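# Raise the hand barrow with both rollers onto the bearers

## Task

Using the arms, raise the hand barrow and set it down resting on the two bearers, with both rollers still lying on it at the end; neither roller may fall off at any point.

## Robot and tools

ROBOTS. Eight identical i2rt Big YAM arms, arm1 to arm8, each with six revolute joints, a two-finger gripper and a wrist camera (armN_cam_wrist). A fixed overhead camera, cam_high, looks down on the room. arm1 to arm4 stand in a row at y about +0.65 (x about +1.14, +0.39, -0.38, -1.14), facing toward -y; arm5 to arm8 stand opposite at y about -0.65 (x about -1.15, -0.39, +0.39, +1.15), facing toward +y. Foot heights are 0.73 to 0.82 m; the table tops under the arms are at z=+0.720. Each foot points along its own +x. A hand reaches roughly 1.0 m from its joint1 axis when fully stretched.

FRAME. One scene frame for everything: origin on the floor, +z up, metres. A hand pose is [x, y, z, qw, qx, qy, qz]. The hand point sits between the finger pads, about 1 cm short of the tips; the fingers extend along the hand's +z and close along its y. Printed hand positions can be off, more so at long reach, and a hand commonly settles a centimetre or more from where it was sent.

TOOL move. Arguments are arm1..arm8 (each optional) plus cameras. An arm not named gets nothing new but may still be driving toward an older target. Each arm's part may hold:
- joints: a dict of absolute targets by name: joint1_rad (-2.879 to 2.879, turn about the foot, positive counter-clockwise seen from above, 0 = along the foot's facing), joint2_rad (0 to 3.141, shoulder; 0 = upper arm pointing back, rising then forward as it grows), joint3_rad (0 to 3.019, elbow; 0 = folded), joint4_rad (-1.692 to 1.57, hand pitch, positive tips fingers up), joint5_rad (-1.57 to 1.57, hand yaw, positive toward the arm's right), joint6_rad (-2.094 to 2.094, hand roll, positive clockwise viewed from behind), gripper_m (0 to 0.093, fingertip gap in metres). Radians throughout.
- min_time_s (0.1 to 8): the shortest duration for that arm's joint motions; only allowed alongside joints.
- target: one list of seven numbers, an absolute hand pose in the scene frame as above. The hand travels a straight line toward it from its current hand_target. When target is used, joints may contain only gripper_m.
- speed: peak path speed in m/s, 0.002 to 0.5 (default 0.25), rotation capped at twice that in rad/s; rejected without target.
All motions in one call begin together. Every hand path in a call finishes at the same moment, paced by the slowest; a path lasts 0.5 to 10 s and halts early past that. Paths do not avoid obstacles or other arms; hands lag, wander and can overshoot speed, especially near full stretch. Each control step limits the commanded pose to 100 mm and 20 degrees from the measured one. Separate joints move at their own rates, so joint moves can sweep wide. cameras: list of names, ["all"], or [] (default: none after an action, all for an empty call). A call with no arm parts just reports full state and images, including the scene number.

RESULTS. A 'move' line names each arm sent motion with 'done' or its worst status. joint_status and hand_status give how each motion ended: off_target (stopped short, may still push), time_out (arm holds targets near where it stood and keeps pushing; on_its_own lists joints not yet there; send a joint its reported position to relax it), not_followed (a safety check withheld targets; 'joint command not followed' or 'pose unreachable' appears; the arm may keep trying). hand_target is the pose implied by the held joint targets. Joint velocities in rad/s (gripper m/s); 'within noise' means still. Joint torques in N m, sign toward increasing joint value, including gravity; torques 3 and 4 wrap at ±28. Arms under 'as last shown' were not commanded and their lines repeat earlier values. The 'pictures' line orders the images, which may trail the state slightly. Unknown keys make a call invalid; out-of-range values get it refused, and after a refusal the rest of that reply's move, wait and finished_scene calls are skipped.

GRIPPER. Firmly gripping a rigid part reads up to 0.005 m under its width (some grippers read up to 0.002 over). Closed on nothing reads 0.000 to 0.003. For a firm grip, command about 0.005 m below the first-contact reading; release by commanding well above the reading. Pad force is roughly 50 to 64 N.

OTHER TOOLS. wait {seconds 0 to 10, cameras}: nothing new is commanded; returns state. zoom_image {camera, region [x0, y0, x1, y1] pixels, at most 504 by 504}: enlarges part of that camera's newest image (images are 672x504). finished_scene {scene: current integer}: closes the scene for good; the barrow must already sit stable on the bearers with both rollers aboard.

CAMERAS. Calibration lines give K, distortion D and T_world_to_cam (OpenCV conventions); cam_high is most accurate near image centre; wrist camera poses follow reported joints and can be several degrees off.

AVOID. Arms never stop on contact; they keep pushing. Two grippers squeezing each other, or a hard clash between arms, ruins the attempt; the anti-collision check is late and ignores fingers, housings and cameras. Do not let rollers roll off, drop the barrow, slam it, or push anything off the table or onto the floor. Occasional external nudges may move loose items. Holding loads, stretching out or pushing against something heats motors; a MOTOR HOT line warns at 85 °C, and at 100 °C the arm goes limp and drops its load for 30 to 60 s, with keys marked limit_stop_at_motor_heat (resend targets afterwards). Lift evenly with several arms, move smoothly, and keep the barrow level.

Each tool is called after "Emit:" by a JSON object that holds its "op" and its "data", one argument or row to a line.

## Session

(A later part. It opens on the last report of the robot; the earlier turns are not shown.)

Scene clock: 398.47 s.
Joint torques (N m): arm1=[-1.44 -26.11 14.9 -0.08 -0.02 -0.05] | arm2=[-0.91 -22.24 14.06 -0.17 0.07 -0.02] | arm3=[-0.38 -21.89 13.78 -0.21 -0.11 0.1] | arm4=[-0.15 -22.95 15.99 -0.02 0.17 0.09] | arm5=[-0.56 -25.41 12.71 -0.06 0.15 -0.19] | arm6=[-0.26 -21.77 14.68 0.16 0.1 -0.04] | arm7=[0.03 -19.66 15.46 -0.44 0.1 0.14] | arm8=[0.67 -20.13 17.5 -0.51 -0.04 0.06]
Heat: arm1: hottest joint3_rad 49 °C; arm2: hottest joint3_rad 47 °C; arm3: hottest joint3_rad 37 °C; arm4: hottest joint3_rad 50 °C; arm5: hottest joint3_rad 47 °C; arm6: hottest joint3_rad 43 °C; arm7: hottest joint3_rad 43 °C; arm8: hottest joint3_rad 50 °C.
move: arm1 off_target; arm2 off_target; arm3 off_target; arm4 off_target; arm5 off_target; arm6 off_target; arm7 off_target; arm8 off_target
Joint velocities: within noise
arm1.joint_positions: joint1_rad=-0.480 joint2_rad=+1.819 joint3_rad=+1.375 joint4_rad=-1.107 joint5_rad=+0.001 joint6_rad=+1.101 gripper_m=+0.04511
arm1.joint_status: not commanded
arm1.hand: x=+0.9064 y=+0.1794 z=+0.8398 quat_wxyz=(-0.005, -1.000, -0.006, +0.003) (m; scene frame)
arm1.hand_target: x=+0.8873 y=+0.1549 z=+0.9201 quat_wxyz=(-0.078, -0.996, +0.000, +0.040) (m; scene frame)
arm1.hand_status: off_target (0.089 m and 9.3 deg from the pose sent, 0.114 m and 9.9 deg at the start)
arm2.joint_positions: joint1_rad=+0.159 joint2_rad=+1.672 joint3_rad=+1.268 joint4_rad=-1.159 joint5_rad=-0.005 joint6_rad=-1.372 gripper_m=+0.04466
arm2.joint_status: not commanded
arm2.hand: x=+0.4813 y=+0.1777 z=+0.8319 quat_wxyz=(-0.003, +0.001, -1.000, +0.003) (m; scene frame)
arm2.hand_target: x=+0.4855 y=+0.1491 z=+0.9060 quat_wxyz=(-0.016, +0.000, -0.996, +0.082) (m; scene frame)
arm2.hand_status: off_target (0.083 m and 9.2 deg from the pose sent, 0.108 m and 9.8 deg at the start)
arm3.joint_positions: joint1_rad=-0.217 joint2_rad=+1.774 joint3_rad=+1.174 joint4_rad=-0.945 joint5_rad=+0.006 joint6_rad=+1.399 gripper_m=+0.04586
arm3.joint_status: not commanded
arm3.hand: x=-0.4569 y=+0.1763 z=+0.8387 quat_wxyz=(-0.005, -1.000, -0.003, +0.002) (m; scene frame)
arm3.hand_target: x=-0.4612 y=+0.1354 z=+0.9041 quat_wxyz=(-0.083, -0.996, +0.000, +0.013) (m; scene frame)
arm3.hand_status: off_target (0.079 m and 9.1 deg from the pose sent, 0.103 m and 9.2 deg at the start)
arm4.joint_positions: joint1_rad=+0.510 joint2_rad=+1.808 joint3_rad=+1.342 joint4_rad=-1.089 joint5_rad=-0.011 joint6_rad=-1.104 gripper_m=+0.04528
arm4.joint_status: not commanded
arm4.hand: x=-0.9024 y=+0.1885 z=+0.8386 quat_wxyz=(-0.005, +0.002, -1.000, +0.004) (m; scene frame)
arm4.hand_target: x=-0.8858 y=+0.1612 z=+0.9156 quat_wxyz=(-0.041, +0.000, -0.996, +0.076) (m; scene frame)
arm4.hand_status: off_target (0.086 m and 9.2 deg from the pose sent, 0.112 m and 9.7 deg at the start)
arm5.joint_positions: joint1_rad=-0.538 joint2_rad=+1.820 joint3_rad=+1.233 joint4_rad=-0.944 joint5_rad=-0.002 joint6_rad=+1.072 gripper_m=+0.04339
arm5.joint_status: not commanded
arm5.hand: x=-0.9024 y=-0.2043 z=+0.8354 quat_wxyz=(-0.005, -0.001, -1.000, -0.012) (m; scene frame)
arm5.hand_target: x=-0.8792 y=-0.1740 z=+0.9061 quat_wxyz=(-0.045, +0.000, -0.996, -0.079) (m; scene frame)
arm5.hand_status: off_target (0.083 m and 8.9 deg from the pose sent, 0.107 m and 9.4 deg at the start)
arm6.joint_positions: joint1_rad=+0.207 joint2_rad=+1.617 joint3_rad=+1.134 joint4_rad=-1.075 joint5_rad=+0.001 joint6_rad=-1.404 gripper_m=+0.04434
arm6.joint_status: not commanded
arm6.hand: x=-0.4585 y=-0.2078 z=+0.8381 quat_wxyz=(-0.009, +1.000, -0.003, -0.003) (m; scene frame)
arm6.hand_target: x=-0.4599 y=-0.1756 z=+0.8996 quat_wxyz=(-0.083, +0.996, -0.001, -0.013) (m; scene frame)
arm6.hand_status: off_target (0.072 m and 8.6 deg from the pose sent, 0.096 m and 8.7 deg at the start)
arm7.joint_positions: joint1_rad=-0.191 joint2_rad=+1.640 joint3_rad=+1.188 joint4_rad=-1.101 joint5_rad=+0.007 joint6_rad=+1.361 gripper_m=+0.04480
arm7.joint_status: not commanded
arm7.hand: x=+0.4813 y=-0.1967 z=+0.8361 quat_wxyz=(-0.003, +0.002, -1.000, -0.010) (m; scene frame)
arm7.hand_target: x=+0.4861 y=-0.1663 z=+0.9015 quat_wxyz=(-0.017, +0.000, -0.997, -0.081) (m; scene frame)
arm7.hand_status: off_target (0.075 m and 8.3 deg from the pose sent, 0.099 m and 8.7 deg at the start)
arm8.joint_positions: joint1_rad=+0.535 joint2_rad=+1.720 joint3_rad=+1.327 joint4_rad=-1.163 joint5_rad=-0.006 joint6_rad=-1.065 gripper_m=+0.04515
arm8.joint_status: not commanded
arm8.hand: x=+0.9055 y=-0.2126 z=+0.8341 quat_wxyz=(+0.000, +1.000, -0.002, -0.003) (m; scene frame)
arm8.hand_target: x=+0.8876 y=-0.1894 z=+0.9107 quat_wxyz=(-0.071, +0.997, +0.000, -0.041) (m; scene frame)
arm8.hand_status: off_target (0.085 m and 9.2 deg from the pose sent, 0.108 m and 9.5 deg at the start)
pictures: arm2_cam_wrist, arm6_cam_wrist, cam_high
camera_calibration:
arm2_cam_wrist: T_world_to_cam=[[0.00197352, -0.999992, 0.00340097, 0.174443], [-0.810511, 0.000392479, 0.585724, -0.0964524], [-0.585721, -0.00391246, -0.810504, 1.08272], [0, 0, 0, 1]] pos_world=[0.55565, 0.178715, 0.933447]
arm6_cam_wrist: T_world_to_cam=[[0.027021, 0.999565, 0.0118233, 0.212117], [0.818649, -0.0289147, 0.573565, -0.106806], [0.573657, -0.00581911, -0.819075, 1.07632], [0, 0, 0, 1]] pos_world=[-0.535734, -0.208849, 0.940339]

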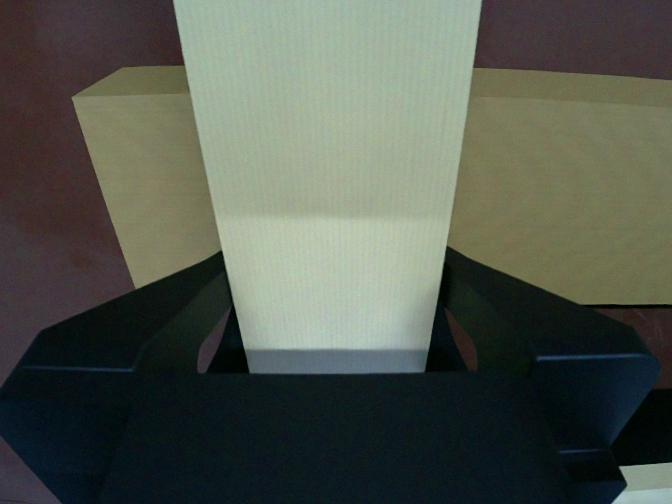

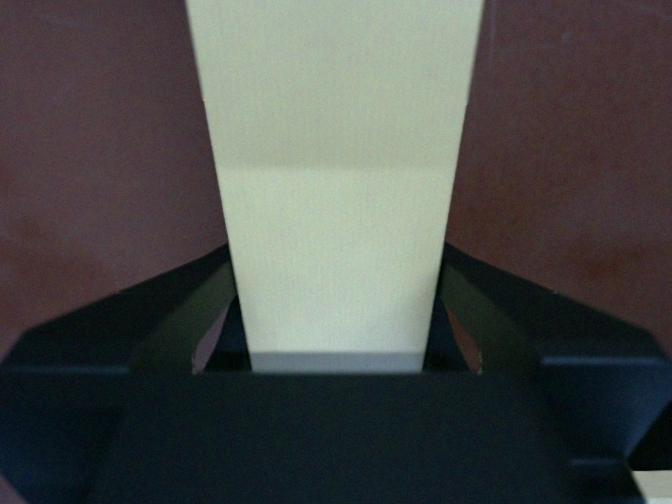

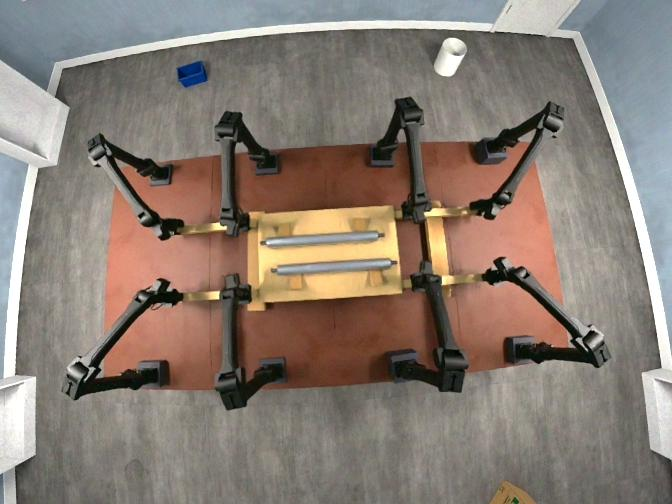

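Emit:
{"op": "move", "data": {
  "arm1": {"target": [0.8873, 0.1549, 0.9501, -0.078, -0.996, 0, 0.040], "speed": 0.04},
  "arm2": {"target": [0.4855, 0.1491, 0.9360, -0.016, 0, -0.996, 0.082], "speed": 0.04},
  "arm3": {"target": [-0.4612, 0.1354, 0.9341, -0.083, -0.996, 0, 0.013], "speed": 0.04},
  "arm4": {"target": [-0.8858, 0.1612, 0.9456, -0.041, 0, -0.996, 0.076], "speed": 0.04},
  "arm5": {"target": [-0.8792, -0.1740, 0.9361, -0.045, 0, -0.996, -0.079], "speed": 0.04},
  "arm6": {"target": [-0.4599, -0.1756, 0.9296, -0.083, 0.996, -0.001, -0.013], "speed": 0.04},
  "arm7": {"target": [0.4861, -0.1663, 0.9315, -0.017, 0, -0.997, -0.081], "speed": 0.04},
  "arm8": {"target": [0.8876, -0.1894, 0.9407, -0.071, 0.997, 0, -0.041], "speed": 0.04},
  "cameras": ["cam_high"]
}}

Scene clock: 424.10 s.
Joint torques (N m): arm1=[-1.2 -25.76 15.13 -0.31 0.05 -0.02] | arm2=[-0.97 -22.01 14.38 -0.28 0.07 -0.02] | arm3=[-0.38 -21.83 14.28 -0.35 -0.18 0.09] | arm4=[-0.21 -22.95 16.09 -0.1 0.21 0.08] | arm5=[-0.5 -25.23 13.01 -0.17 0.22 -0.18] | arm6=[-0.15 -21.66 15.08 0.03 0.11 -0.03] | arm7=[0.21 -19.37 15.94 -0.57 0.07 0.15] | arm8=[0.62 -20.07 17.78 -0.68 -0.03 0.06]
Heat: arm1: hottest joint3_rad 50 °C; arm2: hottest joint3_rad 50 °C; arm3: hottest joint3_rad 40 °C; arm4: hottest joint3_rad 51 °C; arm5: hottest joint3_rad 48 °C; arm6: hottest joint3_rad 48 °C; arm7: hottest joint3_rad 46 °C; arm8: hottest joint3_rad 50 °C.
move: arm1 off_target; arm2 off_target; arm3 off_target; arm4 off_target; arm5 off_target; arm6 off_target; arm7 off_target; arm8 off_target
Joint velocities: within noise
arm1.joint_positions: joint1_rad=-0.480 joint2_rad=+1.785 joint3_rad=+1.406 joint4_rad=-1.168 joint5_rad=+0.000 joint6_rad=+1.101 gripper_m=+0.04507
arm1.joint_status: not commanded
arm1.hand: x=+0.9068 y=+0.1801 z=+0.8679 quat_wxyz=(-0.007, -1.000, -0.006, +0.004) (m; scene frame)
arm1.hand_target: x=+0.8903 y=+0.1606 z=+0.9489 quat_wxyz=(-0.078, -0.996, +0.000, +0.040) (m; scene frame)
arm1.hand_status: off_target (0.088 m and 9.2 deg from the pose sent, 0.115 m and 9.4 deg at the start)
arm2.joint_positions: joint1_rad=+0.159 joint2_rad=+1.642 joint3_rad=+1.307 joint4_rad=-1.227 joint5_rad=-0.005 joint6_rad=-1.372 gripper_m=+0.04464
arm2.joint_status: not commanded
arm2.hand: x=+0.4810 y=+0.1790 z=+0.8598 quat_wxyz=(-0.003, +0.001, -1.000, +0.004) (m; scene frame)
arm2.hand_target: x=+0.4843 y=+0.1553 z=+0.9348 quat_wxyz=(-0.016, +0.000, -0.996, +0.082) (m; scene frame)
arm2.hand_status: off_target (0.082 m and 9.1 deg from the pose sent, 0.108 m and 9.2 deg at the start)
arm3.joint_positions: joint1_rad=-0.217 joint2_rad=+1.730 joint3_rad=+1.200 joint4_rad=-1.015 joint5_rad=+0.006 joint6_rad=+1.399 gripper_m=+0.04585
arm3.joint_status: not commanded
arm3.hand: x=-0.4568 y=+0.1777 z=+0.8670 quat_wxyz=(-0.005, -1.000, -0.003, +0.002) (m; scene frame)
arm3.hand_target: x=-0.4602 y=+0.1409 z=+0.9345 quat_wxyz=(-0.083, -0.996, +0.000, +0.012) (m; scene frame)
arm3.hand_status: off_target (0.079 m and 9.1 deg from the pose sent, 0.104 m and 9.0 deg at the start)
arm4.joint_positions: joint1_rad=+0.510 joint2_rad=+1.775 joint3_rad=+1.375 joint4_rad=-1.152 joint5_rad=-0.014 joint6_rad=-1.104 gripper_m=+0.04528
arm4.joint_status: not commanded
arm4.hand: x=-0.9020 y=+0.1891 z=+0.8666 quat_wxyz=(-0.007, +0.002, -1.000, +0.004) (m; scene frame)
arm4.hand_target: x=-0.8886 y=+0.1666 z=+0.9446 quat_wxyz=(-0.042, +0.000, -0.996, +0.076) (m; scene frame)
arm4.hand_status: off_target (0.085 m and 9.1 deg from the pose sent, 0.112 m and 9.3 deg at the start)
arm5.joint_positions: joint1_rad=-0.538 joint2_rad=+1.778 joint3_rad=+1.257 joint4_rad=-1.009 joint5_rad=-0.002 joint6_rad=+1.073 gripper_m=+0.04339
arm5.joint_status: not commanded
arm5.hand: x=-0.9028 y=-0.2047 z=+0.8635 quat_wxyz=(-0.006, -0.001, -1.000, -0.013) (m; scene frame)
arm5.hand_target: x=-0.8820 y=-0.1786 z=+0.9357 quat_wxyz=(-0.046, +0.000, -0.996, -0.079) (m; scene frame)
arm5.hand_status: off_target (0.082 m and 8.8 deg from the pose sent, 0.108 m and 8.9 deg at the start)
arm6.joint_positions: joint1_rad=+0.207 joint2_rad=+1.584 joint3_rad=+1.174 joint4_rad=-1.148 joint5_rad=+0.001 joint6_rad=-1.404 gripper_m=+0.04434
arm6.joint_status: not commanded
arm6.hand: x=-0.4583 y=-0.2084 z=+0.8658 quat_wxyz=(-0.009, +1.000, -0.003, -0.003) (m; scene frame)
arm6.hand_target: x=-0.4593 y=-0.1806 z=+0.9293 quat_wxyz=(-0.083, +0.996, -0.001, -0.013) (m; scene frame)
arm6.hand_status: off_target (0.072 m and 8.6 deg from the pose sent, 0.097 m and 8.6 deg at the start)
arm7.joint_positions: joint1_rad=-0.191 joint2_rad=+1.607 joint3_rad=+1.227 joint4_rad=-1.173 joint5_rad=+0.007 joint6_rad=+1.361 gripper_m=+0.04480
arm7.joint_status: not commanded
arm7.hand: x=+0.4812 y=-0.1979 z=+0.8640 quat_wxyz=(-0.003, +0.002, -1.000, -0.010) (m; scene frame)
arm7.hand_target: x=+0.4851 y=-0.1716 z=+0.9310 quat_wxyz=(-0.017, +0.000, -0.997, -0.081) (m; scene frame)
arm7.hand_status: off_target (0.075 m and 8.3 deg from the pose sent, 0.100 m and 8.3 deg at the start)
arm8.joint_positions: joint1_rad=+0.535 joint2_rad=+1.691 joint3_rad=+1.364 joint4_rad=-1.227 joint5_rad=-0.008 joint6_rad=-1.065 gripper_m=+0.04515
arm8.joint_status: not commanded
arm8.hand: x=+0.9056 y=-0.2134 z=+0.8615 quat_wxyz=(+0.000, +1.000, -0.002, -0.005) (m; scene frame)
arm8.hand_target: x=+0.8908 y=-0.1951 z=+0.9393 quat_wxyz=(-0.071, +0.997, +0.000, -0.042) (m; scene frame)
arm8.hand_status: off_target (0.085 m and 9.1 deg from the pose sent, 0.111 m and 9.3 deg at the start)
pictures: cam_high

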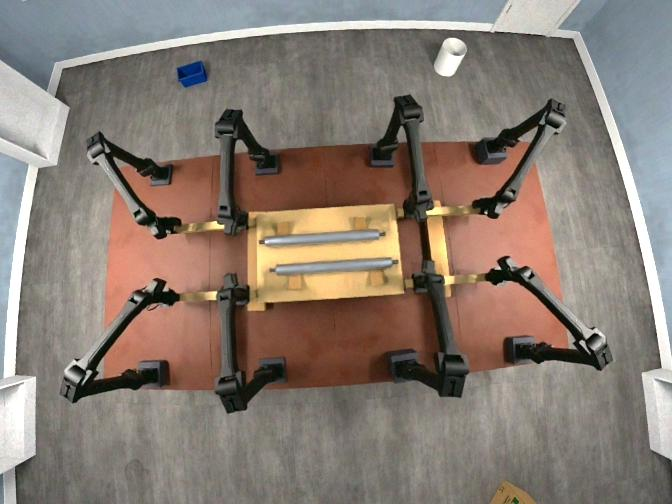

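Emit:
{"op": "move", "data": {
  "arm1": {"target": [0.8503, 0.1606, 0.9489, -0.078, -0.996, 0, 0.040], "speed": 0.05},
  "arm2": {"target": [0.4443, 0.1553, 0.9348, -0.016, 0, -0.996, 0.082], "speed": 0.05},
  "arm3": {"target": [-0.5002, 0.1409, 0.9345, -0.083, -0.996, 0, 0.012], "speed": 0.05},
  "arm4": {"target": [-0.9286, 0.1666, 0.9446, -0.042, 0, -0.996, 0.076], "speed": 0.05},
  "arm5": {"target": [-0.9220, -0.1786, 0.9357, -0.046, 0, -0.996, -0.079], "speed": 0.05},
  "arm6": {"target": [-0.4993, -0.1806, 0.9293, -0.083, 0.996, -0.001, -0.013], "speed": 0.05},
  "arm7": {"target": [0.4451, -0.1716, 0.9310, -0.017, 0, -0.997, -0.081], "speed": 0.05},
  "arm8": {"target": [0.8508, -0.1951, 0.9393, -0.071, 0.997, 0, -0.042], "speed": 0.05},
  "cameras": ["cam_high"]
}}

Scene clock: 431.27 s.
Joint torques (N m): arm1=[-3.25 -23.77 15.56 -0.1 -0.3 -0.17] | arm2=[-2.02 -21.71 12.03 0.42 -0.04 -0.15] | arm3=[-1.85 -20.6 13.89 -0.03 -0.37 -0.08] | arm4=[-1.32 -23.41 11.99 0.94 -0.02 -0.11] | arm5=[0.79 -25.58 9.96 0.84 0.49 -0.04] | arm6=[1.61 -20.66 14.38 0.54 0.49 0.19] | arm7=[2.02 -19.19 13.63 0.28 0.24 0.34] | arm8=[2.14 -18.08 18.19 -0.59 0.34 0.25]
Heat: arm1: hottest joint3_rad 48 °C; arm2: hottest joint3_rad 51 °C; arm3: hottest joint3_rad 39 °C; arm4: hottest joint3_rad 50 °C; arm5: hottest joint2_rad 48 °C; arm6: hottest joint3_rad 49 °C; arm7: hottest joint3_rad 48 °C; arm8: hottest joint3_rad 53 °C.
move: arm1 off_target; arm2 off_target; arm3 off_target; arm4 off_target; arm5 off_target; arm6 off_target; arm7 off_target; arm8 off_target
Joint velocities: within noise
arm1.joint_positions: joint1_rad=-0.527 joint2_rad=+1.790 joint3_rad=+1.449 joint4_rad=-1.181 joint5_rad=+0.001 joint6_rad=+1.048 gripper_m=+0.04502
arm1.joint_status: not commanded
arm1.hand: x=+0.8784 y=+0.1800 z=+0.8809 quat_wxyz=(-0.018, -1.000, -0.009, +0.011) (m; scene frame)
arm1.hand_target: x=+0.8532 y=+0.1654 z=+0.9487 quat_wxyz=(-0.078, -0.996, +0.000, +0.042) (m; scene frame)
arm1.hand_status: off_target (0.076 m and 7.8 deg from the pose sent, 0.101 m and 9.2 deg at the start)
arm2.joint_positions: joint1_rad=+0.090 joint2_rad=+1.617 joint3_rad=+1.307 joint4_rad=-1.239 joint5_rad=-0.014 joint6_rad=-1.441 gripper_m=+0.04461
arm2.joint_status: not commanded
arm2.hand: x=+0.4495 y=+0.1767 z=+0.8713 quat_wxyz=(-0.008, +0.001, -1.000, +0.010) (m; scene frame)
arm2.hand_target: x=+0.4441 y=+0.1593 z=+0.9337 quat_wxyz=(-0.015, +0.000, -0.997, +0.082) (m; scene frame)
arm2.hand_status: off_target (0.067 m and 8.3 deg from the pose sent, 0.087 m and 9.1 deg at the start)
arm3.joint_positions: joint1_rad=-0.281 joint2_rad=+1.722 joint3_rad=+1.219 joint4_rad=-1.028 joint5_rad=-0.003 joint6_rad=+1.339 gripper_m=+0.04572
arm3.joint_status: not commanded
arm3.hand: x=-0.4874 y=+0.1779 z=+0.8770 quat_wxyz=(-0.012, -1.000, -0.001, +0.000) (m; scene frame)
arm3.hand_target: x=-0.4993 y=+0.1454 z=+0.9354 quat_wxyz=(-0.083, -0.996, +0.000, +0.013) (m; scene frame)
arm3.hand_status: off_target (0.070 m and 8.2 deg from the pose sent, 0.088 m and 9.1 deg at the start)
arm4.joint_positions: joint1_rad=+0.454 joint2_rad=+1.738 joint3_rad=+1.351 joint4_rad=-1.164 joint5_rad=-0.020 joint6_rad=-1.155 gripper_m=+0.04528
arm4.joint_status: not commanded
arm4.hand: x=-0.9316 y=+0.1870 z=+0.8766 quat_wxyz=(-0.010, +0.000, -1.000, +0.004) (m; scene frame)
arm4.hand_target: x=-0.9299 y=+0.1699 z=+0.9433 quat_wxyz=(-0.041, +0.000, -0.996, +0.076) (m; scene frame)
arm4.hand_status: off_target (0.071 m and 9.0 deg from the pose sent, 0.085 m and 9.2 deg at the start)
arm5.joint_positions: joint1_rad=-0.483 joint2_rad=+1.737 joint3_rad=+1.227 joint4_rad=-1.017 joint5_rad=+0.004 joint6_rad=+1.129 gripper_m=+0.04339
arm5.joint_status: not commanded
arm5.hand: x=-0.9318 y=-0.2034 z=+0.8727 quat_wxyz=(-0.008, -0.002, -1.000, -0.013) (m; scene frame)
arm5.hand_target: x=-0.9234 y=-0.1815 z=+0.9348 quat_wxyz=(-0.045, -0.001, -0.996, -0.079) (m; scene frame)
arm5.hand_status: off_target (0.068 m and 8.7 deg from the pose sent, 0.079 m and 8.9 deg at the start)
arm6.joint_positions: joint1_rad=+0.272 joint2_rad=+1.579 joint3_rad=+1.195 joint4_rad=-1.162 joint5_rad=+0.003 joint6_rad=-1.342 gripper_m=+0.04434
arm6.joint_status: not commanded
arm6.hand: x=-0.4876 y=-0.2090 z=+0.8754 quat_wxyz=(-0.014, +1.000, -0.001, -0.004) (m; scene frame)
arm6.hand_target: x=-0.4985 y=-0.1845 z=+0.9296 quat_wxyz=(-0.083, +0.996, -0.001, -0.014) (m; scene frame)
arm6.hand_status: off_target (0.062 m and 8.0 deg from the pose sent, 0.080 m and 8.6 deg at the start)
arm7.joint_positions: joint1_rad=-0.124 joint2_rad=+1.582 joint3_rad=+1.227 joint4_rad=-1.192 joint5_rad=+0.014 joint6_rad=+1.427 gripper_m=+0.04479
arm7.joint_status: not commanded
arm7.hand: x=+0.4513 y=-0.1972 z=+0.8751 quat_wxyz=(-0.007, +0.003, -1.000, -0.012) (m; scene frame)
arm7.hand_target: x=+0.4448 y=-0.1753 z=+0.9307 quat_wxyz=(-0.015, +0.000, -0.997, -0.081) (m; scene frame)
arm7.hand_status: off_target (0.062 m and 8.0 deg from the pose sent, 0.081 m and 8.3 deg at the start)
arm8.joint_positions: joint1_rad=+0.583 joint2_rad=+1.699 joint3_rad=+1.407 joint4_rad=-1.234 joint5_rad=-0.011 joint6_rad=-1.017 gripper_m=+0.04515
arm8.joint_status: not commanded
arm8.hand: x=+0.8770 y=-0.2138 z=+0.8734 quat_wxyz=(-0.011, +1.000, -0.002, -0.014) (m; scene frame)
arm8.hand_target: x=+0.8538 y=-0.1997 z=+0.9390 quat_wxyz=(-0.071, +0.997, +0.000, -0.044) (m; scene frame)
arm8.hand_status: off_target (0.073 m and 7.6 deg from the pose sent, 0.097 m and 9.1 deg at the start)
pictures: cam_high

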